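# Sort tested circuit boards into matching green or red totes

## Task

The testing is over: remove every circuit board from its tester and set it in the tote whose color (green or red) matches the light on that board's tester. A board placed in the wrong-colored tote counts as failure, as does any tote that ends up off its bench. Each tester lid is latched by a hook that releases when its small black tab is pushed down. The testers are loose, so each must stay upright on the plate beneath it, keeping its original orientation. The robot must not fall over or finish tilted.

## Robot and tools

ROBOT. A Rainbow Robotics RB-Y1: a base with two drive wheels and two rear casters, a leg folding at ankle, knee and hip under a torso, two seven-joint arms with parallel grippers, and a head. The base is 0.58 m wide, extends 0.10 m ahead of the drive axle and 0.57 m behind it, and a spin in place clears a 0.58 m radius. Each wrist camera sits in a housing that juts sideways and can strike things; with the start arm pose the robot is up to 0.73 m wide (0.65 m if both forearms are rolled by pi). Something may occasionally tug a held part or nudge a loose object.

FRAMES. Base frame: origin on the floor between the drive wheels, x forward, y left, z up, metres. chest, left_hand and right_hand are reported in it. A hand point is the spot between the finger pads; fingers extend along the hand's -z axis and close along its x axis. Printed hand positions may be off, more so when stretched or loaded. base_odometry is in the frame the base had at scene start, counts only wheel rotation (slip looks like travel, bumps can turn the robot unseen), heading in rad, left positive, -3.142 to 3.142.

move. The action keys plus optional cameras and blocking. Allowed actions: base and/or joints (optionally with min_time_s or contact_limits); target alone or with min_time_s; or contact_limits alone. An empty call just reports state and images.
- base: a single velocity command {"x_m_s", "turn_rad_s", "for_s"}, relative to where the robot is. x_m_s forward speed, 0 or magnitude 0.005 to 0.4 m/s (negative reverses); turn_rad_s leftward turn rate, 0 or magnitude 0.02 to 1.509 rad/s; for_s 0.1 to 5 s, rounded to 1/30 s. Omitted speeds are 0. No sideways motion. Acceleration 0.4 m/s² (turns 0.5 rad/s²), so it coasts up to 1 s (turns 3.1 s) after for_s. Distance is roughly speed times for_s, or about 0.4 for_s² (turn 0.5 for_s²) if too short to reach speed. If |x_m_s| + 0.27|turn_rad_s| exceeds 0.4 both shrink proportionally; combined commands curve irregularly.
- joints: an object of absolute targets by joint name, radians, grippers as opening in metres (0 to 0.1). Ranges: torso_squat_rad 0 to 1.2 (larger lowers the level chest); torso_shift_rad -0.3 to 0.6 (positive hips forward); torso_pitch_rad -0.2 to 1.4 (positive bows); torso_yaw_rad -1.5 to 1.5 (positive left; first lift both arms outward by at least 0.2 rad of shoulder roll). Shoulder pitch ±2.356 (negative swings forward and up); left_shoulder_roll_rad 0 to 3.141, right_shoulder_roll_rad -3.141 to 0 (away from body); shoulder yaw ±2.094 (positive turns bent forearm left, both arms); elbow -2.617 to 0.01 (negative bends); forearm roll ±3.141; wrist pitch -1.57 to 1.919 (negative tips hand forward when hanging); hand roll ±2.705; head_pan_rad ±0.523 (left positive); head_tilt_rad -0.35 to 1.57 (positive down). Torso must also satisfy squat + shift <= 1.52, squat - shift + pitch <= 1.57, shift + 0.5 pitch - 0.4 squat <= 0.7, shift + 0.3 pitch - 0.5 squat <= 0.39, else it stops partway as off_target. Top speeds: arm joints 1 rad/s (wrist and roll joints 1.5), head 1.5, squat and pitch 0.3, shift 0.15, yaw 0.6, grippers 0.08 m/s.
- target: absolute pose of one hand: side "left"/"right", x, y, z in metres in the base frame (-3 to 3), quat_wxyz in the form the hand lines print. Solved once into arm joints, so the hand travels an arc (can bow over 0.1 m); split long moves into steps. The elbow is never solved straighter than -0.267. Checked only against the robot's body. Result: reached (within 10 mm and 2 degrees), short (with the miss), or refused with a reason. It is refused if an earlier move still runs.
- min_time_s: 0.1 to 8 s, minimum duration of each arm, head and torso motion.
- contact_limits: per gripper current cap in mA, 200 to 672.5, default 672.5, persists; lower values soften the grip.
- cameras: list of head_camera, left_wrist_camera, right_wrist_camera or all; [] gives none. blocking: true (default) returns when everything rests; false returns within about 0.5 s while motion continues.
To grasp, command an opening at least 0.005 m under the object's width; off_target or done both mean holding.

wait: seconds 0 to 10; returns early if moves finish. stop: brakes all running motions; braked ones read stopped and may still press. zoom_image: camera plus region [x0, y0, x1, y1] in pixels, top-left origin, max 504 by 504 (head image 896x504, wrists 644x364). finished_scene: scene number; the goal must hold without the robot.

RESULTS. Status words: done, moving, off_target (resting short, maybe still pushing), stopped, contact_stop (torso only), time_out, limit_stop_at_<name> (self-collision guard or built-in limit), not_followed (arm check withheld targets, see cause line), torque_fault, limit_stop_at_motor_heat. A contact_stop or time_out halts its whole group (torso, or one arm). Base done may read "(sent for a of b s)". on_its_own lists unrequested behaviour. Other lines: wheel_motors_off, lidar_m (12 sectors of 30 degrees, first straight ahead, counter-clockwise, plane 0.23 m high, "-" for nothing), motor_effort (wheel % with peak), joint and external joint torques, wrist force/torque (uncalibrated, offset up to 16 N), motor temperatures. If a move or wait is refused or an unplanned stop occurs, later move, wait and finished_scene calls in that reply are skipped; invalid calls do not block later ones.

AVOID. Arms striking or pressing each other (a hard press ends the scene); keep about 0.5 rad outward shoulder roll when both reach forward. Contact torques that trigger a 10 s torque fault, motors reaching 80 °C (30 to 60 s halt). Driving into furniture: the base does not stop, stalled wheels cut motors for 2 s, and the upper body catching an edge can tip the robot. Heavy or far-forward loads and hard stops tipping it forward. Drops, releasing moving parts, slams, hard pushes, knocking testers or totes.

Each tool is called by a JSON object that holds its "method" and its "body".

## Session

{"method": "move", "body": {}}

Scene clock: 0.00 s.
Joint torques (N m): no reading
External joint torques (N m): no reading
Motor temperatures (°C): left_arm=[29 32 30 34 39 36 41] | right_arm=[35 33 28 33 45 37 36]
Wrist force (N): no reading
Wrist torque (N m): no reading
Wrist force, peak (N): no reading
base_odometry: x=+0.000 y=+0.000 heading=+0.000
lidar_m: 2.52 2.77 1.96 1.99 2.31 2.11 2.09 2.32 2.40 2.35 2.77 2.54
base_status: not commanded
joint_positions: torso_squat_rad=+0.350 torso_shift_rad=+0.000 torso_pitch_rad=+0.000 torso_yaw_rad=+0.000 left_shoulder_pitch_rad=+0.027 left_shoulder_roll_rad=+0.018 left_shoulder_yaw_rad=-0.025 left_elbow_rad=-0.232 left_forearm_roll_rad=+0.014 left_wrist_pitch_rad=+0.031 left_hand_roll_rad=-0.041 left_gripper_m=+0.100 right_shoulder_pitch_rad=+0.035 right_shoulder_roll_rad=-0.046 right_shoulder_yaw_rad=+0.024 right_elbow_rad=-0.288 right_forearm_roll_rad=+0.041 right_wrist_pitch_rad=+0.022 right_hand_roll_rad=+0.009 right_gripper_m=+0.099 head_pan_rad=+0.000 head_tilt_rad=+0.400
joint_status: not commanded
wheel_motors_off: 0
motor_effort: left_wheel=-1 right_wheel=+3
chest: x=-0.2280 y=-0.0007 z=+1.2475 quat_wxyz=(+1.000, +0.000, +0.000, +0.000) (m; base frame)
left_hand: x=-0.1412 y=+0.2314 z=+0.5672 quat_wxyz=(+0.996, +0.009, -0.088, -0.022) (m; base frame)
right_hand: x=-0.1186 y=-0.2534 z=+0.5712 quat_wxyz=(+0.992, -0.025, -0.115, +0.034) (m; base frame)
pictures: head_camera, left_wrist_camera, right_wrist_camera

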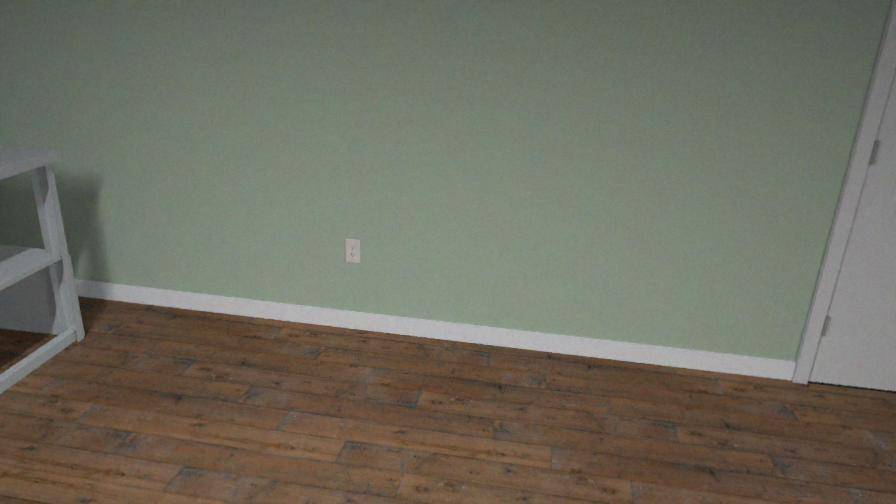

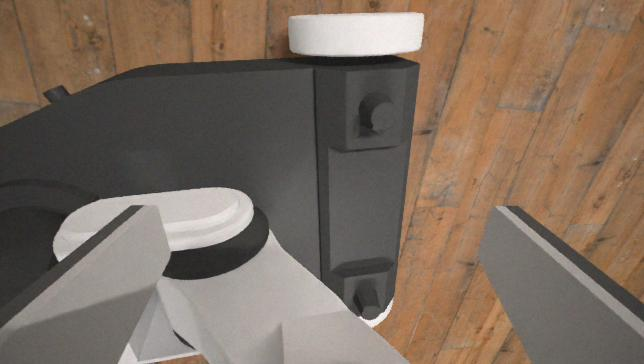

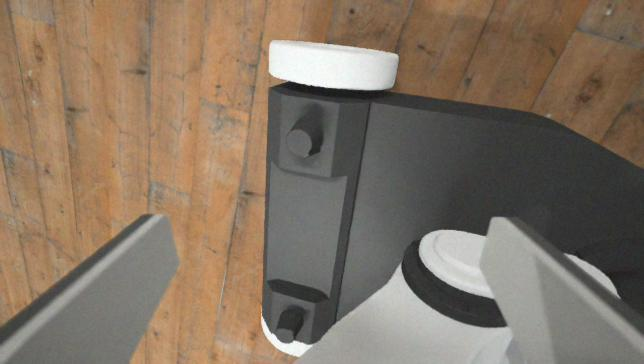

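{"method": "move", "body": {"base": {"turn_rad_s":0.7,"for_s":1.7}, "cameras": ["head_camera"]}}

{"method": "move", "body": {"base": {"turn_rad_s":0.7,"for_s":1.7}, "cameras": ["head_camera"]}}

Scene clock: 9.13 s.
Joint torques (N m): left_arm=[-1.97 0.69 -0.09 -0.95 0.19 -0.45 0.08] | right_arm=[-2.18 -1.22 -0.37 -1.22 -0.06 -0.65 0.06]
External joint torques (N m): left_arm=[-0.04 0.08 -0.14 0.03 0.18 0.01 0.09] | right_arm=[0.12 0.58 -0.2 0.25 -0.13 -0.13 0.05]
Motor temperatures (°C): left_arm=[29 32 30 34 39 36 41] | right_arm=[35 33 28 33 45 37 36]
Wrist force (N): left_arm=[-2.5 -0.1 -9.5] | right_arm=[1.0 11.4 -12.8]
Wrist torque (N m): left_arm=[-0.03 -0.42 -0.22] | right_arm=[-0.13 0.78 0.50]
Wrist force, peak (N): left_arm=[-2.8 -0.2 -9.9] | right_arm=[0.4 11.4 -12.9]
move: done
base_odometry: x=+0.000 y=+0.000 heading=+1.190
lidar_m: 1.96 2.30 2.38 2.09 2.09 2.47 2.35 2.38 2.81 2.52 2.53 2.88
base_status: done (sent for 1.7 of 1.7 s)
joint_positions: torso_squat_rad=+0.350 torso_shift_rad=+0.000 torso_pitch_rad=+0.000 torso_yaw_rad=+0.000 left_shoulder_pitch_rad=+0.027 left_shoulder_roll_rad=+0.018 left_shoulder_yaw_rad=-0.025 left_elbow_rad=-0.232 left_forearm_roll_rad=+0.014 left_wrist_pitch_rad=+0.031 left_hand_roll_rad=-0.041 left_gripper_m=+0.100 right_shoulder_pitch_rad=+0.035 right_shoulder_roll_rad=-0.046 right_shoulder_yaw_rad=+0.024 right_elbow_rad=-0.288 right_forearm_roll_rad=+0.041 right_wrist_pitch_rad=+0.022 right_hand_roll_rad=+0.009 right_gripper_m=+0.099 head_pan_rad=+0.000 head_tilt_rad=+0.400
joint_status: not commanded
wheel_motors_off: 0
motor_effort: left_wheel=+3(20) right_wheel=+4(26)
chest: x=-0.2280 y=-0.0008 z=+1.2475 quat_wxyz=(+1.000, +0.000, +0.000, +0.000) (m; base frame)
left_hand: x=-0.1412 y=+0.2314 z=+0.5672 quat_wxyz=(+0.996, +0.009, -0.088, -0.022) (m; base frame)
right_hand: x=-0.1186 y=-0.2534 z=+0.5712 quat_wxyz=(+0.992, -0.025, -0.115, +0.034) (m; base frame)
pictures: head_camera
camera_calibration:
head_camera: T_world_to_cam=[[0.00558757, -0.998763, 0.0494157, -0.0729372], [-0.352728, -0.0482087, -0.934483, 1.33894], [0.935709, -0.0122088, -0.352561, 0.642054], [0, 0, 0, 1]] pos_world=[-0.128089, -0.000459895, 1.48118]

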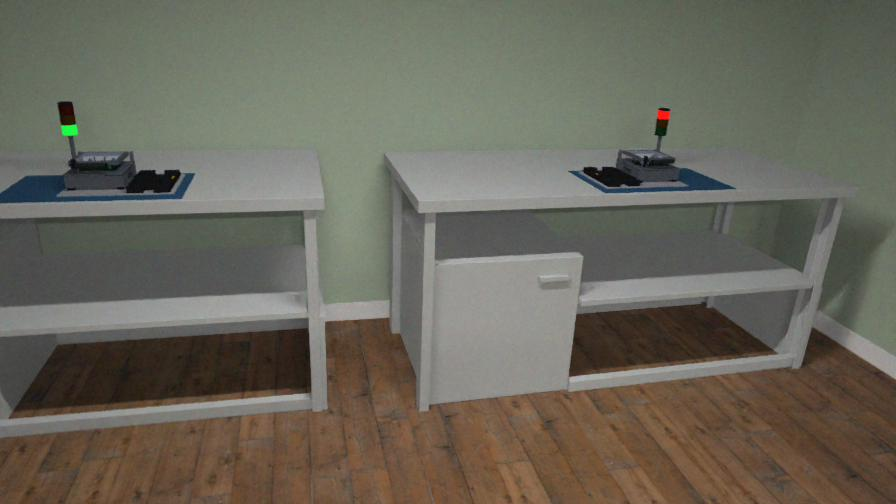

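Scene clock: 12.57 s.
Joint torques (N m): left_arm=[-1.88 0.53 0.08 -0.92 0.21 -0.44 0.08] | right_arm=[-2.31 -1.02 -0.32 -1.23 -0.17 -0.59 0]
External joint torques (N m): left_arm=[0.05 -0.08 0.03 0.06 0.2 0.01 0.09] | right_arm=[-0.01 0.78 -0.14 0.24 -0.24 -0.07 -0.01]
Motor temperatures (°C): left_arm=[29 32 30 34 39 36 41] | right_arm=[35 33 28 33 45 37 36]
Wrist force (N): left_arm=[-2.8 -0.3 -9.6] | right_arm=[0.7 11.0 -12.6]
Wrist torque (N m): left_arm=[-0.02 -0.46 -0.21] | right_arm=[-0.08 0.74 0.49]
Wrist force, peak (N): left_arm=[-3.0 -0.6 -9.9] | right_arm=[0.7 11.3 -12.9]
move: done
base_odometry: x=+0.000 y=+0.000 heading=+2.379
lidar_m: 2.23 2.08 2.12 2.73 2.32 2.34 2.73 2.55 2.59 2.10 1.96 2.31
base_status: done (sent for 1.7 of 1.7 s)
joint_positions: torso_squat_rad=+0.350 torso_shift_rad=+0.000 torso_pitch_rad=+0.000 torso_yaw_rad=+0.000 left_shoulder_pitch_rad=+0.027 left_shoulder_roll_rad=+0.018 left_shoulder_yaw_rad=-0.025 left_elbow_rad=-0.232 left_forearm_roll_rad=+0.014 left_wrist_pitch_rad=+0.031 left_hand_roll_rad=-0.041 left_gripper_m=+0.100 right_shoulder_pitch_rad=+0.035 right_shoulder_roll_rad=-0.046 right_shoulder_yaw_rad=+0.024 right_elbow_rad=-0.288 right_forearm_roll_rad=+0.041 right_wrist_pitch_rad=+0.022 right_hand_roll_rad=+0.009 right_gripper_m=+0.099 head_pan_rad=+0.000 head_tilt_rad=+0.400
joint_status: not commanded
wheel_motors_off: 0
motor_effort: left_wheel=+2(15) right_wheel=+5(24)
chest: x=-0.2280 y=-0.0008 z=+1.2475 quat_wxyz=(+1.000, +0.000, +0.000, +0.000) (m; base frame)
left_hand: x=-0.1412 y=+0.2314 z=+0.5672 quat_wxyz=(+0.996, +0.009, -0.088, -0.022) (m; base frame)
right_hand: x=-0.1186 y=-0.2534 z=+0.5712 quat_wxyz=(+0.992, -0.025, -0.115, +0.034) (m; base frame)
pictures: head_camera
camera_calibration:
head_camera: T_world_to_cam=[[0.00558649, -0.998763, 0.0494171, -0.0729383], [-0.352723, -0.0482097, -0.934485, 1.33894], [0.935711, -0.0122101, -0.352556, 0.642053], [0, 0, 0, 1]] pos_world=[-0.128095, -0.000458889, 1.48118]

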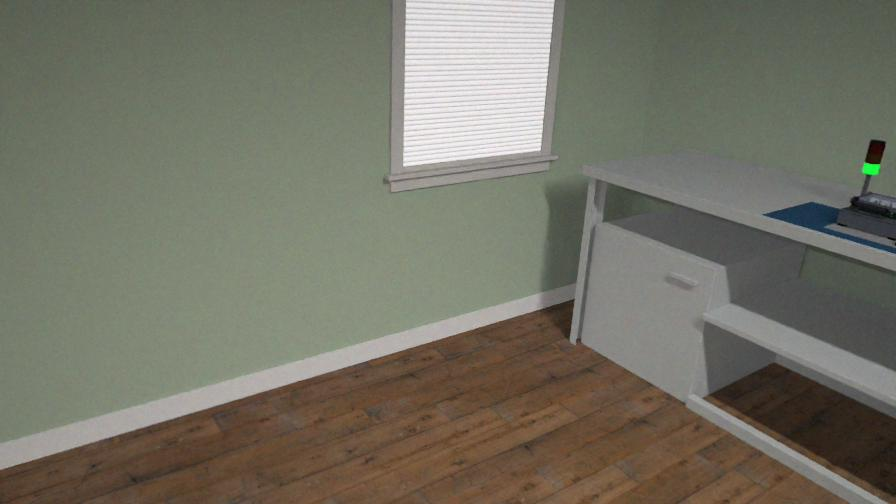

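{"method": "move", "body": {"base": {"turn_rad_s":0.7,"for_s":1.6}, "cameras": ["head_camera"]}}

{"method": "move", "body": {"base": {"turn_rad_s":0.7,"for_s":1.7}, "cameras": ["head_camera"]}}

Scene clock: 20.77 s.
Joint torques (N m): left_arm=[-1.97 0.72 0.01 -0.79 0.22 -0.45 0.12] | right_arm=[-2.28 -0.87 -0.26 -1.19 -0.2 -0.63 0.04]
External joint torques (N m): left_arm=[-0.04 0.11 -0.05 0.19 0.22 0.01 0.13] | right_arm=[0.02 0.93 -0.09 0.27 -0.26 -0.1 0.03]
Motor temperatures (°C): left_arm=[29 32 30 34 39 36 41] | right_arm=[35 33 28 33 45 37 36]
Wrist force (N): left_arm=[-2.8 -0.4 -9.9] | right_arm=[0.5 11.1 -12.6]
Wrist torque (N m): left_arm=[0.02 -0.46 -0.21] | right_arm=[-0.08 0.72 0.49]
Wrist force, peak (N): left_arm=[-2.8 -0.2 -10.0] | right_arm=[0.6 11.1 -13.0]
move: done
base_odometry: x=+0.000 y=+0.000 heading=-2.784
lidar_m: 2.16 2.86 2.32 2.78 2.63 2.52 2.60 2.08 1.98 2.34 2.18 2.08
base_status: done (sent for 1.6 of 1.6 s)
joint_positions: torso_squat_rad=+0.350 torso_shift_rad=+0.000 torso_pitch_rad=+0.000 torso_yaw_rad=+0.000 left_shoulder_pitch_rad=+0.027 left_shoulder_roll_rad=+0.018 left_shoulder_yaw_rad=-0.025 left_elbow_rad=-0.232 left_forearm_roll_rad=+0.014 left_wrist_pitch_rad=+0.031 left_hand_roll_rad=-0.041 left_gripper_m=+0.100 right_shoulder_pitch_rad=+0.035 right_shoulder_roll_rad=-0.046 right_shoulder_yaw_rad=+0.024 right_elbow_rad=-0.288 right_forearm_roll_rad=+0.041 right_wrist_pitch_rad=+0.022 right_hand_roll_rad=+0.009 right_gripper_m=+0.099 head_pan_rad=+0.000 head_tilt_rad=+0.400
joint_status: not commanded
wheel_motors_off: 0
motor_effort: left_wheel=+3(15) right_wheel=+4(25)
chest: x=-0.2280 y=-0.0008 z=+1.2475 quat_wxyz=(+1.000, +0.000, +0.000, +0.000) (m; base frame)
left_hand: x=-0.1412 y=+0.2314 z=+0.5672 quat_wxyz=(+0.996, +0.009, -0.088, -0.022) (m; base frame)
right_hand: x=-0.1186 y=-0.2534 z=+0.5712 quat_wxyz=(+0.992, -0.025, -0.115, +0.034) (m; base frame)
pictures: head_camera
camera_calibration:
head_camera: T_world_to_cam=[[0.00558593, -0.998763, 0.0494141, -0.0729373], [-0.352722, -0.0482067, -0.934485, 1.33894], [0.935711, -0.0122095, -0.352555, 0.642053], [0, 0, 0, 1]] pos_world=[-0.128095, -0.000462203, 1.48118]

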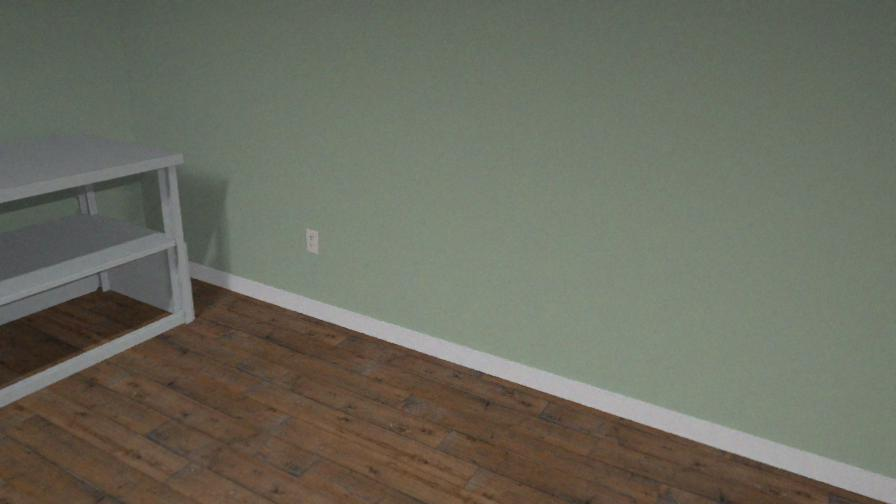

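Scene clock: 24.20 s.
Joint torques (N m): left_arm=[-1.92 0.57 0.05 -0.8 0.19 -0.49 0.08] | right_arm=[-2.24 -0.76 -0.38 -1.13 -0.19 -0.6 0.03]
External joint torques (N m): left_arm=[0.01 -0.04 -0.01 0.18 0.19 -0.03 0.09] | right_arm=[0.06 1.04 -0.2 0.34 -0.26 -0.07 0.02]
Motor temperatures (°C): left_arm=[29 32 30 34 39 36 41] | right_arm=[35 33 28 33 45 37 36]
Wrist force (N): left_arm=[-2.9 -0.6 -9.8] | right_arm=[0.9 10.8 -12.8]
Wrist torque (N m): left_arm=[0.03 -0.47 -0.21] | right_arm=[-0.04 0.77 0.52]
Wrist force, peak (N): left_arm=[-2.8 -0.4 -10.0] | right_arm=[0.9 11.5 -12.8]
move: done
base_odometry: x=+0.000 y=+0.000 heading=-1.595
lidar_m: 2.32 2.78 2.55 2.52 2.72 1.96 1.99 2.34 2.14 2.11 2.25 2.39
base_status: done (sent for 1.7 of 1.7 s)
joint_positions: torso_squat_rad=+0.350 torso_shift_rad=+0.000 torso_pitch_rad=+0.000 torso_yaw_rad=+0.000 left_shoulder_pitch_rad=+0.027 left_shoulder_roll_rad=+0.018 left_shoulder_yaw_rad=-0.025 left_elbow_rad=-0.232 left_forearm_roll_rad=+0.014 left_wrist_pitch_rad=+0.031 left_hand_roll_rad=-0.041 left_gripper_m=+0.100 right_shoulder_pitch_rad=+0.035 right_shoulder_roll_rad=-0.046 right_shoulder_yaw_rad=+0.024 right_elbow_rad=-0.288 right_forearm_roll_rad=+0.041 right_wrist_pitch_rad=+0.022 right_hand_roll_rad=+0.009 right_gripper_m=+0.099 head_pan_rad=+0.000 head_tilt_rad=+0.400
joint_status: not commanded
wheel_motors_off: 0
motor_effort: left_wheel=+3(16) right_wheel=+4(25)
chest: x=-0.2280 y=-0.0008 z=+1.2475 quat_wxyz=(+1.000, +0.000, +0.000, +0.000) (m; base frame)
left_hand: x=-0.1412 y=+0.2314 z=+0.5672 quat_wxyz=(+0.996, +0.009, -0.088, -0.022) (m; base frame)
right_hand: x=-0.1186 y=-0.2534 z=+0.5712 quat_wxyz=(+0.992, -0.025, -0.115, +0.034) (m; base frame)
pictures: head_camera
camera_calibration:
head_camera: T_world_to_cam=[[0.00558594, -0.998763, 0.049417, -0.0729387], [-0.352721, -0.0482094, -0.934486, 1.33894], [0.935712, -0.0122105, -0.352554, 0.642053], [0, 0, 0, 1]] pos_world=[-0.128097, -0.000459288, 1.48118]

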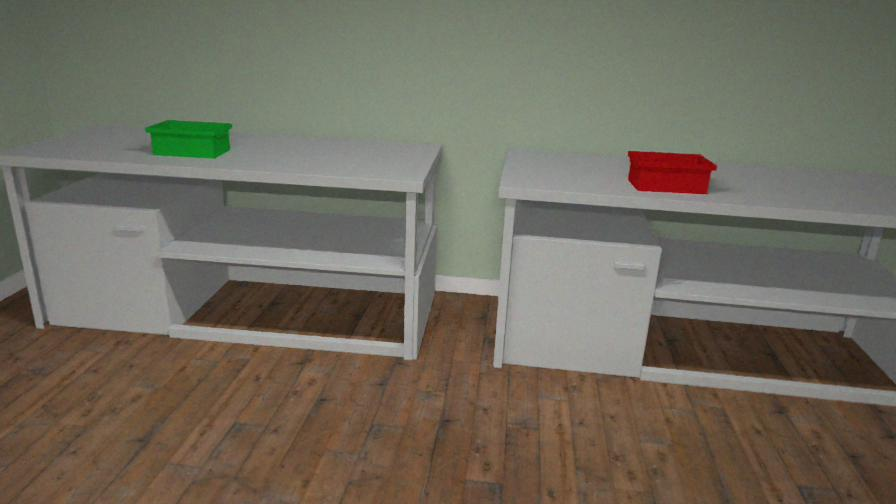

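{"method": "move", "body": {"base": {"turn_rad_s":-1.2,"for_s":2.467}, "cameras": []}}

{"method": "move", "body": {"base": {"x_m_s":0.4,"for_s":3.0}, "joints": {"head_tilt_rad":0.5}, "cameras": ["head_camera"]}}

Scene clock: 47.63 s.
Joint torques (N m): left_arm=[-1.93 0.83 -0.06 -0.81 0.21 -0.46 0.06] | right_arm=[-2.29 -1.13 -0.44 -1.18 -0.2 -0.6 0.07]
External joint torques (N m): left_arm=[0 0.23 -0.11 0.18 0.2 0 0.07] | right_arm=[0.01 0.69 -0.26 0.29 -0.26 -0.07 0.06]
Motor temperatures (°C): left_arm=[29 32 30 34 39 36 41] | right_arm=[35 33 28 33 45 37 36]
Wrist force (N): left_arm=[-2.7 -0.4 -9.7] | right_arm=[1.1 10.9 -12.6]
Wrist torque (N m): left_arm=[0.00 -0.43 -0.22] | right_arm=[-0.05 0.79 0.52]
Wrist force, peak (N): left_arm=[-2.7 -0.3 -10.0] | right_arm=[0.7 11.5 -12.8]
move: done
base_odometry: x=+0.000 y=+0.000 heading=+1.729
lidar_m: 2.31 2.35 2.09 2.10 2.53 2.33 2.34 2.82 2.54 2.56 2.21 1.95
base_status: done (sent for 2.47 of 2.47 s)
joint_positions: torso_squat_rad=+0.350 torso_shift_rad=+0.000 torso_pitch_rad=+0.000 torso_yaw_rad=+0.000 left_shoulder_pitch_rad=+0.027 left_shoulder_roll_rad=+0.018 left_shoulder_yaw_rad=-0.025 left_elbow_rad=-0.232 left_forearm_roll_rad=+0.014 left_wrist_pitch_rad=+0.031 left_hand_roll_rad=-0.041 left_gripper_m=+0.100 right_shoulder_pitch_rad=+0.035 right_shoulder_roll_rad=-0.046 right_shoulder_yaw_rad=+0.024 right_elbow_rad=-0.288 right_forearm_roll_rad=+0.041 right_wrist_pitch_rad=+0.022 right_hand_roll_rad=+0.009 right_gripper_m=+0.099 head_pan_rad=+0.000 head_tilt_rad=+0.400
joint_status: not commanded
wheel_motors_off: 0
motor_effort: left_wheel=+4(32) right_wheel=+3(23)
chest: x=-0.2281 y=-0.0007 z=+1.2475 quat_wxyz=(+1.000, +0.000, +0.000, +0.000) (m; base frame)
left_hand: x=-0.1412 y=+0.2314 z=+0.5672 quat_wxyz=(+0.996, +0.009, -0.088, -0.022) (m; base frame)
right_hand: x=-0.1186 y=-0.2534 z=+0.5712 quat_wxyz=(+0.992, -0.025, -0.115, +0.034) (m; base frame)
pictures: none
No camera images: "cameras" was empty.

Scene clock: 52.17 s.
Joint torques (N m): left_arm=[-1.55 0.61 0.11 -0.92 0.24 -0.41 0.09] | right_arm=[-2.19 -0.85 -0.61 -1.15 -0.22 -0.52 0.01]
External joint torques (N m): left_arm=[0.38 0 0.05 0.06 0.23 0.05 0.1] | right_arm=[0.1 0.96 -0.43 0.31 -0.29 0.01 -0.01]
Motor temperatures (°C): left_arm=[29 32 30 34 39 36 41] | right_arm=[35 33 28 33 45 37 36]
Wrist force (N): left_arm=[-2.7 -0.3 -9.6] | right_arm=[0.7 11.2 -12.7]
Wrist torque (N m): left_arm=[-0.02 -0.46 -0.20] | right_arm=[-0.11 0.75 0.50]
Wrist force, peak (N): left_arm=[-2.7 -0.4 -10.1] | right_arm=[1.2 11.3 -13.1]
move: done
base_odometry: x=-0.189 y=+1.185 heading=+1.729
lidar_m: 1.36 1.16 1.72 1.72 2.06 3.49 3.48 3.27 2.92 1.52 1.07 0.92
base_status: done (sent for 3 of 3 s)
joint_positions: torso_squat_rad=+0.350 torso_shift_rad=+0.000 torso_pitch_rad=+0.000 torso_yaw_rad=+0.000 left_shoulder_pitch_rad=+0.026 left_shoulder_roll_rad=+0.018 left_shoulder_yaw_rad=-0.025 left_elbow_rad=-0.232 left_forearm_roll_rad=+0.014 left_wrist_pitch_rad=+0.031 left_hand_roll_rad=-0.041 left_gripper_m=+0.100 right_shoulder_pitch_rad=+0.035 right_shoulder_roll_rad=-0.046 right_shoulder_yaw_rad=+0.024 right_elbow_rad=-0.288 right_forearm_roll_rad=+0.041 right_wrist_pitch_rad=+0.022 right_hand_roll_rad=+0.009 right_gripper_m=+0.099 head_pan_rad=+0.000 head_tilt_rad=+0.500
joint_status: all done
wheel_motors_off: 0
motor_effort: left_wheel=-4(30) right_wheel=+2(30)
chest: x=-0.2280 y=-0.0007 z=+1.2475 quat_wxyz=(+1.000, +0.000, +0.000, +0.000) (m; base frame)
left_hand: x=-0.1412 y=+0.2314 z=+0.5672 quat_wxyz=(+0.996, +0.009, -0.088, -0.022) (m; base frame)
right_hand: x=-0.1186 y=-0.2534 z=+0.5712 quat_wxyz=(+0.992, -0.025, -0.115, +0.034) (m; base frame)
pictures: head_camera
camera_calibration:
head_camera: T_world_to_cam=[[0.0105881, -0.998761, 0.0486232, -0.0707359], [-0.444299, -0.0482613, -0.894578, 1.26232], [0.895816, -0.0121313, -0.44426, 0.76654], [0, 0, 0, 1]] pos_world=[-0.12508, -0.000427691, 1.47323]

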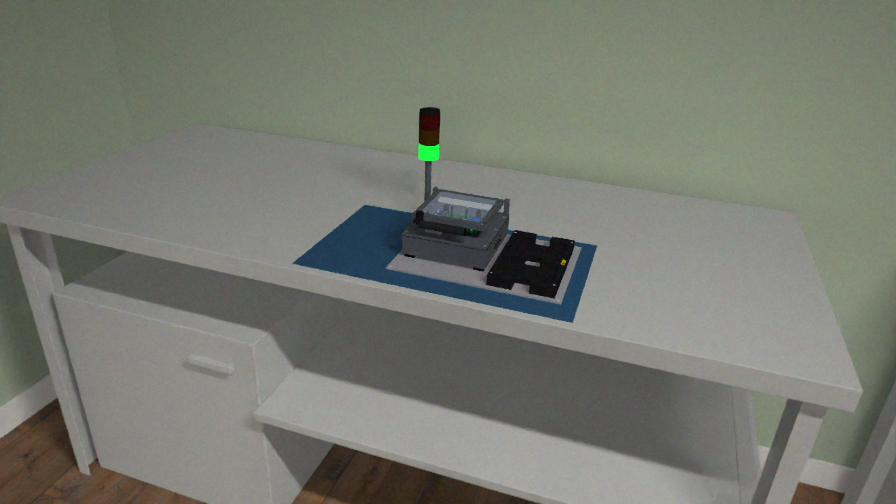

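{"method": "zoom_image", "body": {"camera": "head_camera", "region": [370, 180, 610, 320]}}

Scaled by 2.100 from the camera's 896x504 image, which has a finer 1280x720 frame.

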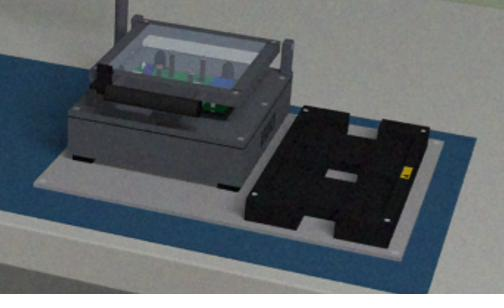

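{"method": "move", "body": {"base": {"x_m_s":0.4,"for_s":1.133}, "cameras": []}}

{"method": "move", "body": {"base": {"turn_rad_s":-0.3,"for_s":0.967}, "joints": {"head_tilt_rad":0.8}, "cameras": ["head_camera"]}}

{"method": "zoom_image", "body": {"camera": "head_camera", "region": [200, 100, 560, 302]}}

Scene clock: 75.17 s.
Joint torques (N m): left_arm=[-1.53 0.62 0.08 -0.91 0.25 -0.43 0.02] | right_arm=[-2.22 -0.92 -0.42 -1.16 -0.23 -0.67 0.07]
External joint torques (N m): left_arm=[0.4 0.01 0.02 0.07 0.25 0.02 0.03] | right_arm=[0.07 0.89 -0.24 0.3 -0.29 -0.14 0.06]
Motor temperatures (°C): left_arm=[29 32 30 34 39 36 41] | right_arm=[35 33 28 33 45 37 36]
Wrist force (N): left_arm=[-2.6 -0.4 -9.8] | right_arm=[0.7 11.2 -12.4]
Wrist torque (N m): left_arm=[0.02 -0.44 -0.21] | right_arm=[-0.10 0.74 0.49]
Wrist force, peak (N): left_arm=[-2.7 -0.4 -10.0] | right_arm=[1.1 11.2 -12.9]
move: done
base_odometry: x=-0.260 y=+1.633 heading=+1.728
lidar_m: 1.10 0.75 1.01 1.58 1.90 3.56 3.92 3.44 3.06 0.98 0.63 1.10
base_status: done (sent for 1.13 of 1.13 s)
joint_positions: torso_squat_rad=+0.350 torso_shift_rad=+0.000 torso_pitch_rad=+0.000 torso_yaw_rad=+0.000 left_shoulder_pitch_rad=+0.027 left_shoulder_roll_rad=+0.018 left_shoulder_yaw_rad=-0.025 left_elbow_rad=-0.232 left_forearm_roll_rad=+0.014 left_wrist_pitch_rad=+0.031 left_hand_roll_rad=-0.041 left_gripper_m=+0.100 right_shoulder_pitch_rad=+0.035 right_shoulder_roll_rad=-0.046 right_shoulder_yaw_rad=+0.024 right_elbow_rad=-0.288 right_forearm_roll_rad=+0.041 right_wrist_pitch_rad=+0.022 right_hand_roll_rad=+0.009 right_gripper_m=+0.099 head_pan_rad=+0.000 head_tilt_rad=+0.500
joint_status: not commanded
wheel_motors_off: 0
motor_effort: left_wheel=-5(18) right_wheel=+2(29)
chest: x=-0.2280 y=-0.0007 z=+1.2475 quat_wxyz=(+1.000, +0.000, +0.000, +0.000) (m; base frame)
left_hand: x=-0.1412 y=+0.2314 z=+0.5672 quat_wxyz=(+0.996, +0.009, -0.088, -0.022) (m; base frame)
right_hand: x=-0.1186 y=-0.2534 z=+0.5712 quat_wxyz=(+0.992, -0.025, -0.115, +0.034) (m; base frame)
pictures: none
No camera images: "cameras" was empty.

Scene clock: 77.07 s.
Joint torques (N m): left_arm=[-1.64 0.71 -0.09 -0.81 0.22 -0.41 0.01] | right_arm=[-2.27 -1.11 -0.63 -1.3 -0.17 -0.58 0]
External joint torques (N m): left_arm=[0.29 0.1 -0.14 0.18 0.21 0.04 0.02] | right_arm=[0.03 0.7 -0.46 0.16 -0.23 -0.05 -0.01]
Motor temperatures (°C): left_arm=[29 32 30 34 39 36 41] | right_arm=[35 33 28 33 45 37 36]
Wrist force (N): left_arm=[-2.8 -0.7 -9.5] | right_arm=[0.7 11.1 -12.5]
Wrist torque (N m): left_arm=[0.03 -0.46 -0.21] | right_arm=[-0.08 0.75 0.49]
Wrist force, peak (N): left_arm=[-2.9 -0.4 -9.9] | right_arm=[0.6 11.4 -12.8]
move: done
base_odometry: x=-0.260 y=+1.633 heading=+1.439
lidar_m: 1.09 0.82 0.75 1.57 1.65 2.32 3.92 4.18 3.15 1.41 0.63 0.75
base_status: done (sent for 0.97 of 0.97 s)
joint_positions: torso_squat_rad=+0.350 torso_shift_rad=+0.000 torso_pitch_rad=+0.000 torso_yaw_rad=+0.000 left_shoulder_pitch_rad=+0.027 left_shoulder_roll_rad=+0.018 left_shoulder_yaw_rad=-0.025 left_elbow_rad=-0.232 left_forearm_roll_rad=+0.014 left_wrist_pitch_rad=+0.031 left_hand_roll_rad=-0.041 left_gripper_m=+0.100 right_shoulder_pitch_rad=+0.035 right_shoulder_roll_rad=-0.046 right_shoulder_yaw_rad=+0.024 right_elbow_rad=-0.288 right_forearm_roll_rad=+0.041 right_wrist_pitch_rad=+0.022 right_hand_roll_rad=+0.009 right_gripper_m=+0.099 head_pan_rad=+0.000 head_tilt_rad=+0.800
joint_status: all done
wheel_motors_off: 0
motor_effort: left_wheel=+3(31) right_wheel=-1(29)
chest: x=-0.2280 y=-0.0007 z=+1.2475 quat_wxyz=(+1.000, +0.000, +0.000, +0.000) (m; base frame)
left_hand: x=-0.1412 y=+0.2314 z=+0.5672 quat_wxyz=(+0.996, +0.009, -0.088, -0.022) (m; base frame)
right_hand: x=-0.1186 y=-0.2534 z=+0.5712 quat_wxyz=(+0.992, -0.025, -0.115, +0.034) (m; base frame)
pictures: head_camera
camera_calibration:
head_camera: T_world_to_cam=[[0.0247574, -0.998756, 0.043285, -0.0600881], [-0.688799, -0.0484226, -0.723333, 0.964075], [0.72453, -0.0119068, -0.689141, 1.08575], [0, 0, 0, 1]] pos_world=[-0.121114, -0.00040253, 1.44818]

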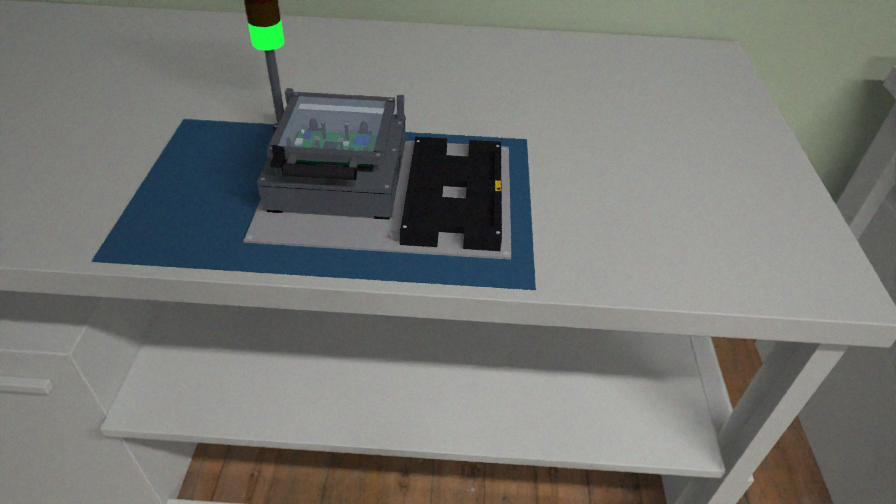

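Scaled by 1.400 from the camera's 896x504 image, which has a finer 1280x720 frame.

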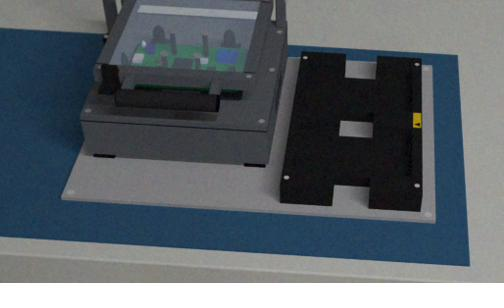

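{"method": "move", "body": {"joints": {"left_shoulder_roll_rad":0.25,"left_elbow_rad":-2.0,"left_shoulder_pitch_rad":0.2,"right_shoulder_roll_rad":-0.25,"right_elbow_rad":-2.0,"right_shoulder_pitch_rad":0.2}, "cameras": []}}

{"method": "move", "body": {"base": {"x_m_s":0.3,"for_s":0.667}, "joints": {"head_tilt_rad":0.85,"torso_pitch_rad":0.25,"head_pan_rad":0.3}, "cameras": ["head_camera","left_wrist_camera"]}}

Scene clock: 104.07 s.
Joint torques (N m): left_arm=[-7.1 4.45 2.83 -9.15 0.26 -1.71 0.07] | right_arm=[-6.51 -4.81 -3.05 -9.16 0.02 -1.89 0.07]
External joint torques (N m): left_arm=[0.93 0.93 -0.08 1.15 0.23 0.15 0.11] | right_arm=[1.68 -0.58 0.04 1.51 -0.22 0.04 0.02]
Motor temperatures (°C): left_arm=[29 32 30 34 38 36 41] | right_arm=[35 33 28 33 45 37 36]
Wrist force (N): left_arm=[-7.7 -1.7 -2.6] | right_arm=[-3.5 12.3 -5.4]
Wrist torque (N m): left_arm=[0.12 -0.75 -0.17] | right_arm=[-0.20 0.53 0.46]
Wrist force, peak (N): left_arm=[-4.2 -0.3 -9.8] | right_arm=[1.1 12.6 -12.9]
move: done
base_odometry: x=-0.260 y=+1.633 heading=+1.439
lidar_m: 1.10 0.81 0.75 1.57 1.65 2.33 3.92 4.19 3.15 1.41 0.63 0.75
base_status: not commanded
joint_positions: torso_squat_rad=+0.350 torso_shift_rad=+0.000 torso_pitch_rad=+0.000 torso_yaw_rad=+0.000 left_shoulder_pitch_rad=+0.200 left_shoulder_roll_rad=+0.250 left_shoulder_yaw_rad=-0.025 left_elbow_rad=-2.000 left_forearm_roll_rad=+0.014 left_wrist_pitch_rad=+0.031 left_hand_roll_rad=-0.041 left_gripper_m=+0.100 right_shoulder_pitch_rad=+0.200 right_shoulder_roll_rad=-0.250 right_shoulder_yaw_rad=+0.024 right_elbow_rad=-2.000 right_forearm_roll_rad=+0.041 right_wrist_pitch_rad=+0.021 right_hand_roll_rad=+0.009 right_gripper_m=+0.099 head_pan_rad=+0.000 head_tilt_rad=+0.800
joint_status: all done
wheel_motors_off: 0
motor_effort: left_wheel=+5(6) right_wheel=+2(3)
chest: x=-0.2280 y=-0.0007 z=+1.2475 quat_wxyz=(+1.000, +0.000, +0.000, +0.000) (m; base frame)
left_hand: x=+0.2302 y=+0.2666 z=+1.1307 quat_wxyz=(+0.627, +0.086, -0.767, -0.106) (m; base frame)
right_hand: x=+0.2298 y=-0.2679 z=+1.1326 quat_wxyz=(+0.622, -0.095, -0.769, +0.112) (m; base frame)
pictures: none
No camera images: "cameras" was empty.

Scene clock: 105.93 s.
Joint torques (N m): left_arm=[-3.18 4.36 2.82 -9.02 0.27 -1.75 0.04] | right_arm=[-2.7 -4.7 -2.81 -9.2 0 -1.93 0.03]
External joint torques (N m): left_arm=[0.49 0.87 -0.02 1.26 0.24 0.18 0.09] | right_arm=[0.69 -0.53 0.28 1.44 -0.25 0.06 -0.02]
Motor temperatures (°C): left_arm=[29 32 30 34 38 36 41] | right_arm=[35 33 28 33 45 37 36]
Wrist force (N): left_arm=[-7.6 -1.7 -4.1] | right_arm=[-3.6 12.7 -7.0]
Wrist torque (N m): left_arm=[0.13 -0.74 -0.17] | right_arm=[-0.24 0.53 0.47]
Wrist force, peak (N): left_arm=[-8.2 -1.7 -4.5] | right_arm=[-4.1 12.7 -7.4]
move: done
base_odometry: x=-0.236 y=+1.809 heading=+1.438
lidar_m: 0.92 0.81 0.65 1.21 1.64 2.31 4.11 4.21 3.16 0.93 0.53 0.76
base_status: done (sent for 0.67 of 0.67 s)
joint_positions: torso_squat_rad=+0.350 torso_shift_rad=+0.000 torso_pitch_rad=+0.250 torso_yaw_rad=+0.000 left_shoulder_pitch_rad=+0.200 left_shoulder_roll_rad=+0.250 left_shoulder_yaw_rad=-0.025 left_elbow_rad=-2.000 left_forearm_roll_rad=+0.014 left_wrist_pitch_rad=+0.031 left_hand_roll_rad=-0.041 left_gripper_m=+0.100 right_shoulder_pitch_rad=+0.200 right_shoulder_roll_rad=-0.250 right_shoulder_yaw_rad=+0.024 right_elbow_rad=-2.000 right_forearm_roll_rad=+0.041 right_wrist_pitch_rad=+0.021 right_hand_roll_rad=+0.009 right_gripper_m=+0.099 head_pan_rad=+0.300 head_tilt_rad=+0.850
joint_status: all done
wheel_motors_off: 0
motor_effort: left_wheel=-4(33) right_wheel=+1(30)
chest: x=-0.1514 y=-0.0007 z=+1.2379 quat_wxyz=(+0.992, +0.000, +0.125, +0.000) (m; base frame)
left_hand: x=+0.2636 y=+0.2667 z=+1.0113 quat_wxyz=(+0.718, +0.073, -0.683, -0.116) (m; base frame)
right_hand: x=+0.2637 y=-0.2679 z=+1.0132 quat_wxyz=(+0.713, -0.080, -0.685, +0.123) (m; base frame)
pictures: head_camera, left_wrist_camera
camera_calibration:
head_camera: T_world_to_cam=[[0.321431, -0.946143, -0.0386781, 0.0786052], [-0.826404, -0.260342, -0.499277, 0.704162], [0.462318, 0.192447, -0.865578, 1.21096], [0, 0, 0, 1]] pos_world=[-0.00319099, 0.0246498, 1.40279]
left_wrist_camera: T_world_to_cam=[[0.054951, -0.250896, 0.966453, -0.926291], [-0.544347, -0.818955, -0.181654, 0.579886], [0.837058, -0.516104, -0.181577, 0.169713], [0, 0, 0, 1]] pos_world=[0.2245, 0.330088, 1.03137]

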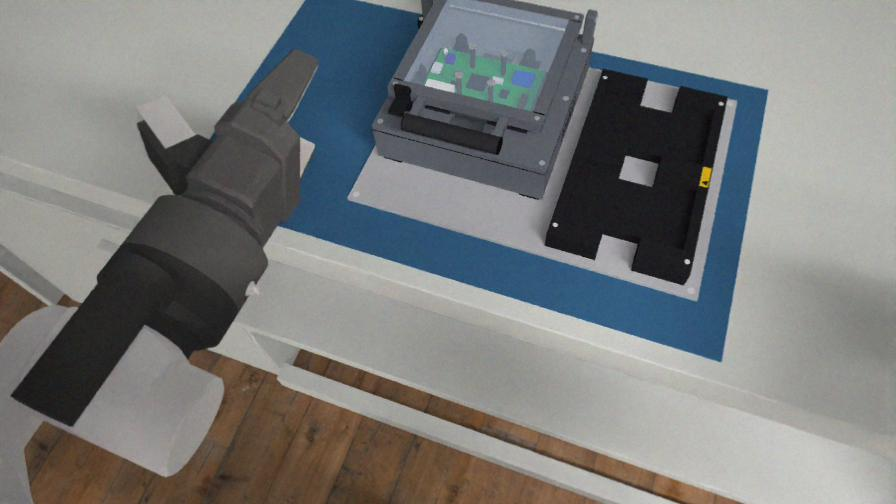

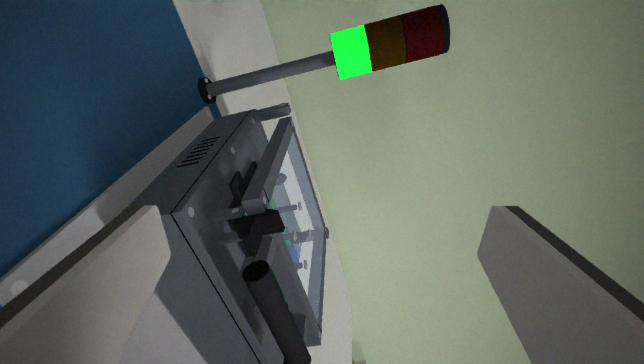

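{"method": "zoom_image", "body": {"camera": "head_camera", "region": [360, 0, 600, 200]}}

{"method": "zoom_image", "body": {"camera": "left_wrist_camera", "region": [160, 90, 360, 364]}}

Scaled by 2.100 from the camera's 896x504 image, which has a finer 1280x720 frame.

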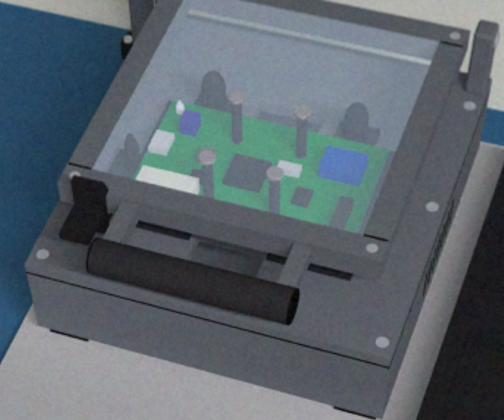

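Scaled by 1.839 from the camera's 644x364 image, which has a finer 920x520 frame.

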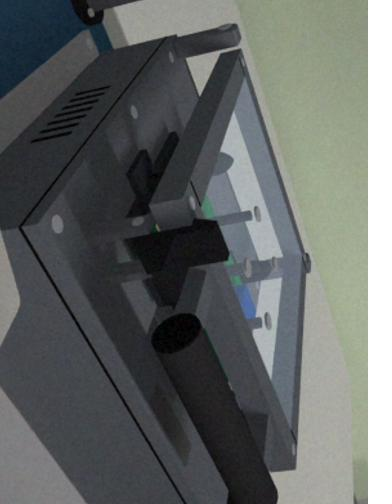

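{"method": "move", "body": {"target": {"side":"left","x":0.27,"y":0.225,"z":1.05,"quat_wxyz":[0.924,0,-0.383,0]}, "cameras": ["head_camera","left_wrist_camera"]}}

{"method": "zoom_image", "body": {"camera": "left_wrist_camera", "region": [200, 60, 460, 364]}}

Scene clock: 134.03 s.
Joint torques (N m): left_arm=[-8.87 1.27 2.31 -7.12 0.08 -1.57 0.13] | right_arm=[-2.58 -4.9 -2.75 -9.2 0.05 -1.9 0.05]
External joint torques (N m): left_arm=[1 -1.15 1.15 0.99 0.22 -0.12 0.17] | right_arm=[0.81 -0.73 0.33 1.44 -0.2 0.08 0]
Motor temperatures (°C): left_arm=[29 32 30 34 38 36 41] | right_arm=[35 33 28 33 45 37 36]
Wrist force (N): left_arm=[-6.1 -0.2 -8.2] | right_arm=[-3.6 12.3 -6.8]
Wrist torque (N m): left_arm=[0.02 -0.66 -0.17] | right_arm=[-0.19 0.54 0.48]
Wrist force, peak (N): left_arm=[-6.4 -0.2 -8.3] | right_arm=[-3.7 12.8 -7.3]
move: done
base_odometry: x=-0.236 y=+1.809 heading=+1.438
lidar_m: 0.92 0.81 0.65 1.21 1.64 2.31 4.10 4.21 3.16 0.93 0.54 0.76
base_status: not commanded
joint_positions: torso_squat_rad=+0.350 torso_shift_rad=+0.000 torso_pitch_rad=+0.250 torso_yaw_rad=+0.000 left_shoulder_pitch_rad=-0.309 left_shoulder_roll_rad=+0.130 left_shoulder_yaw_rad=+0.073 left_elbow_rad=-2.364 left_forearm_roll_rad=+0.064 left_wrist_pitch_rad=+1.627 left_hand_roll_rad=+0.104 left_gripper_m=+0.100 right_shoulder_pitch_rad=+0.200 right_shoulder_roll_rad=-0.250 right_shoulder_yaw_rad=+0.024 right_elbow_rad=-2.000 right_forearm_roll_rad=+0.041 right_wrist_pitch_rad=+0.021 right_hand_roll_rad=+0.009 right_gripper_m=+0.099 head_pan_rad=+0.300 head_tilt_rad=+0.850
joint_status: all done
wheel_motors_off: 0
motor_effort: left_wheel=-4(5) right_wheel=+2(4)
chest: x=-0.1515 y=-0.0007 z=+1.2379 quat_wxyz=(+0.992, +0.000, +0.125, +0.000) (m; base frame)
left_hand: x=+0.2700 y=+0.2249 z=+1.0501 quat_wxyz=(+0.924, +0.000, -0.383, +0.000) (m; base frame)
left_hand_status: reached (checked arc, planned for 1.4 s): 0 mm and 0.0 deg off.
right_hand: x=+0.2637 y=-0.2679 z=+1.0132 quat_wxyz=(+0.713, -0.080, -0.685, +0.123) (m; base frame)
pictures: head_camera, left_wrist_camera
camera_calibration:
head_camera: T_world_to_cam=[[0.321434, -0.946142, -0.038677, 0.0786047], [-0.826395, -0.260342, -0.499293, 0.704174], [0.462333, 0.192452, -0.865569, 1.21095], [0, 0, 0, 1]] pos_world=[-0.00320433, 0.0246462, 1.40279]
left_wrist_camera: T_world_to_cam=[[0.715004, 0.0149834, 0.698959, -0.931748], [-0.332226, -0.87239, 0.358554, -0.0563386], [0.615138, -0.488581, -0.618785, 0.662673], [0, 0, 0, 1]] pos_world=[0.239852, 0.288581, 1.08151]

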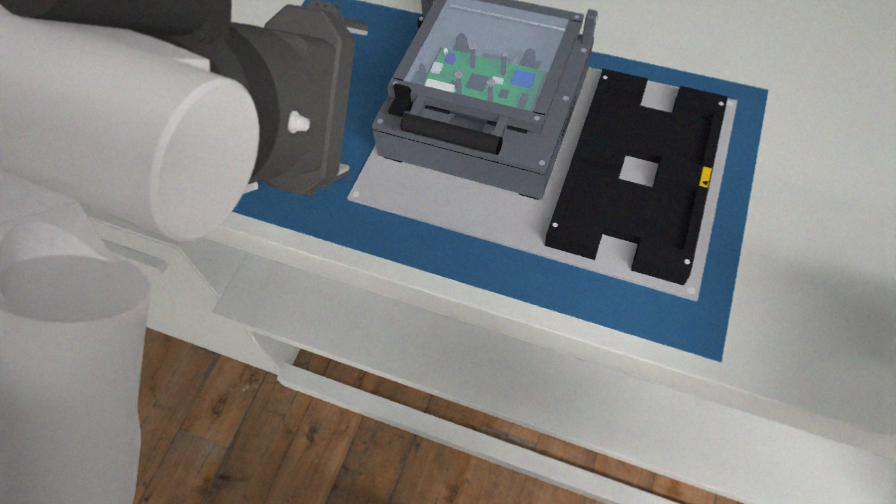

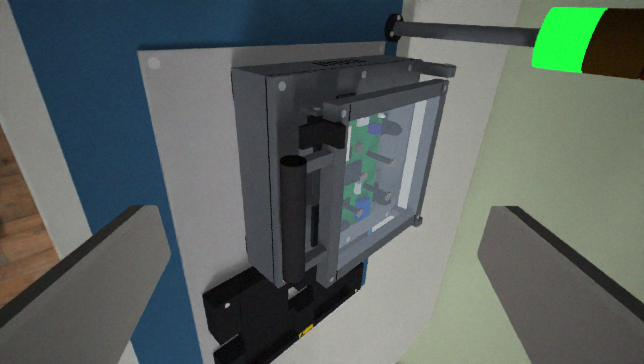

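Scaled by 1.658 from the camera's 644x364 image, which has a finer 920x520 frame.

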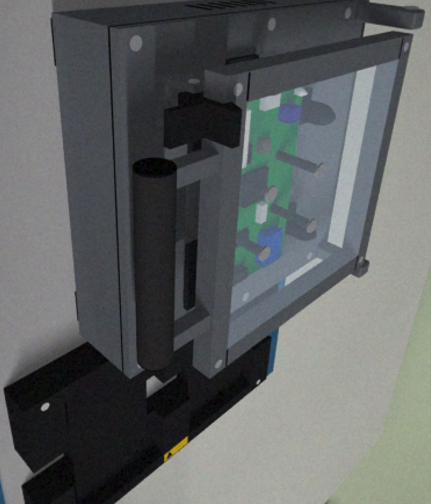

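{"method": "move", "body": {"target": {"side":"left","x":0.352,"y":0.275,"z":1.05,"quat_wxyz":[0.707,0,0,0.707]}, "cameras": ["head_camera","left_wrist_camera"]}}

{"method": "zoom_image", "body": {"camera": "head_camera", "region": [240, 0, 600, 200]}}

Scene clock: 173.07 s.
Joint torques (N m): left_arm=[-20.98 7.57 -4.75 -5.45 0.38 -0.01 -0.27] | right_arm=[-2.9 -4.58 -3.08 -9.38 0.03 -2.01 0.06]
External joint torques (N m): left_arm=[1.79 -0.79 0.99 0.88 0.35 0.05 -0.27] | right_arm=[0.49 -0.41 0 1.26 -0.22 -0.03 0.01]
Motor temperatures (°C): left_arm=[29 32 30 34 38 36 41] | right_arm=[35 33 28 34 45 37 36]
Wrist force (N): left_arm=[-1.8 0.2 -9.9] | right_arm=[-3.7 12.4 -6.8]
Wrist torque (N m): left_arm=[-0.03 -0.43 -0.21] | right_arm=[-0.20 0.52 0.47]
Wrist force, peak (N): left_arm=[-4.8 1.1 -9.5] | right_arm=[-4.0 12.7 -7.3]
move: done
base_odometry: x=-0.236 y=+1.809 heading=+1.438
lidar_m: 0.91 0.81 0.64 1.20 1.64 2.31 4.10 4.21 3.16 0.93 0.53 0.76
base_status: not commanded
joint_positions: torso_squat_rad=+0.350 torso_shift_rad=+0.000 torso_pitch_rad=+0.250 torso_yaw_rad=+0.000 left_shoulder_pitch_rad=-1.448 left_shoulder_roll_rad=+0.060 left_shoulder_yaw_rad=+1.055 left_elbow_rad=-1.083 left_forearm_roll_rad=-0.767 left_wrist_pitch_rad=+1.919 left_hand_roll_rad=+1.075 left_gripper_m=+0.100 right_shoulder_pitch_rad=+0.200 right_shoulder_roll_rad=-0.250 right_shoulder_yaw_rad=+0.024 right_elbow_rad=-2.000 right_forearm_roll_rad=+0.041 right_wrist_pitch_rad=+0.021 right_hand_roll_rad=+0.009 right_gripper_m=+0.099 head_pan_rad=+0.300 head_tilt_rad=+0.850
joint_status: all done
wheel_motors_off: 0
motor_effort: left_wheel=-5(5) right_wheel=+4(6)
chest: x=-0.1515 y=-0.0007 z=+1.2379 quat_wxyz=(+0.992, +0.000, +0.125, +0.000) (m; base frame)
left_hand: x=+0.3520 y=+0.2750 z=+1.0502 quat_wxyz=(+0.707, +0.000, +0.000, +0.707) (m; base frame)
left_hand_status: reached (checked arc, planned for 1.6 s): 0 mm and 0.1 deg off.
right_hand: x=+0.2636 y=-0.2679 z=+1.0131 quat_wxyz=(+0.713, -0.080, -0.685, +0.123) (m; base frame)
pictures: head_camera, left_wrist_camera
camera_calibration:
head_camera: T_world_to_cam=[[0.321419, -0.946147, -0.0386711, 0.0785941], [-0.826385, -0.260326, -0.499317, 0.704196], [0.46236, 0.192447, -0.865556, 1.21095], [0, 0, 0, 1]] pos_world=[-0.00321866, 0.0246386, 1.4028]
left_wrist_camera: T_world_to_cam=[[-0.015326, 0.999809, -0.0121122, -0.25816], [0.871926, 0.0192928, 0.489258, -0.791814], [0.489398, -0.00306256, -0.872055, 0.813413], [0, 0, 0, 1]] pos_world=[0.288364, 0.275878, 1.09361]

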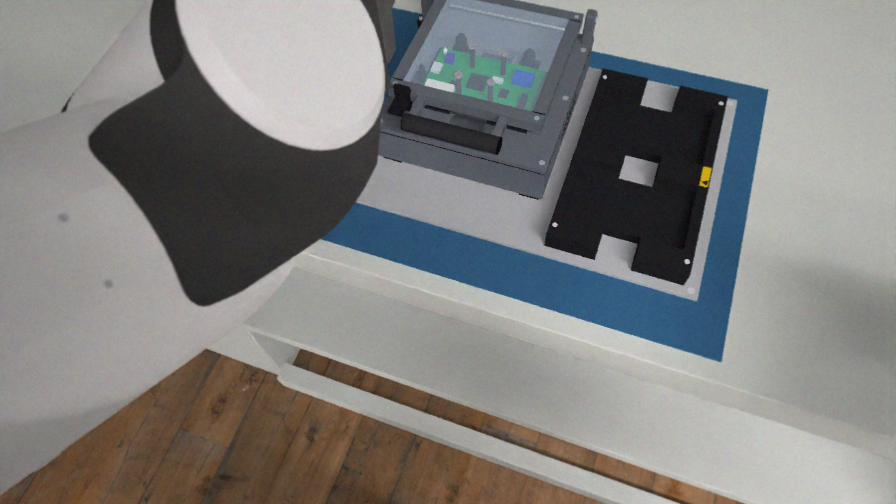

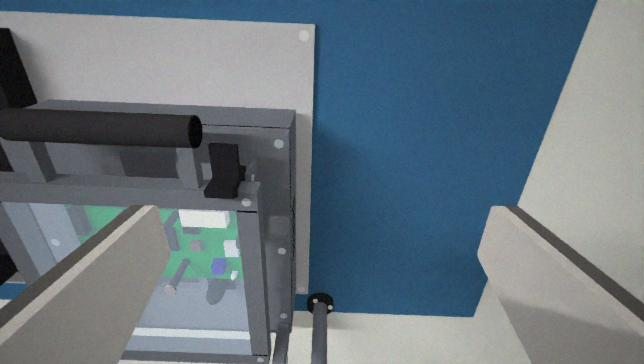

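Scaled by 1.400 from the camera's 896x504 image, which has a finer 1280x720 frame.

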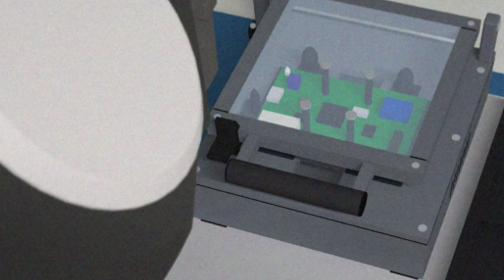

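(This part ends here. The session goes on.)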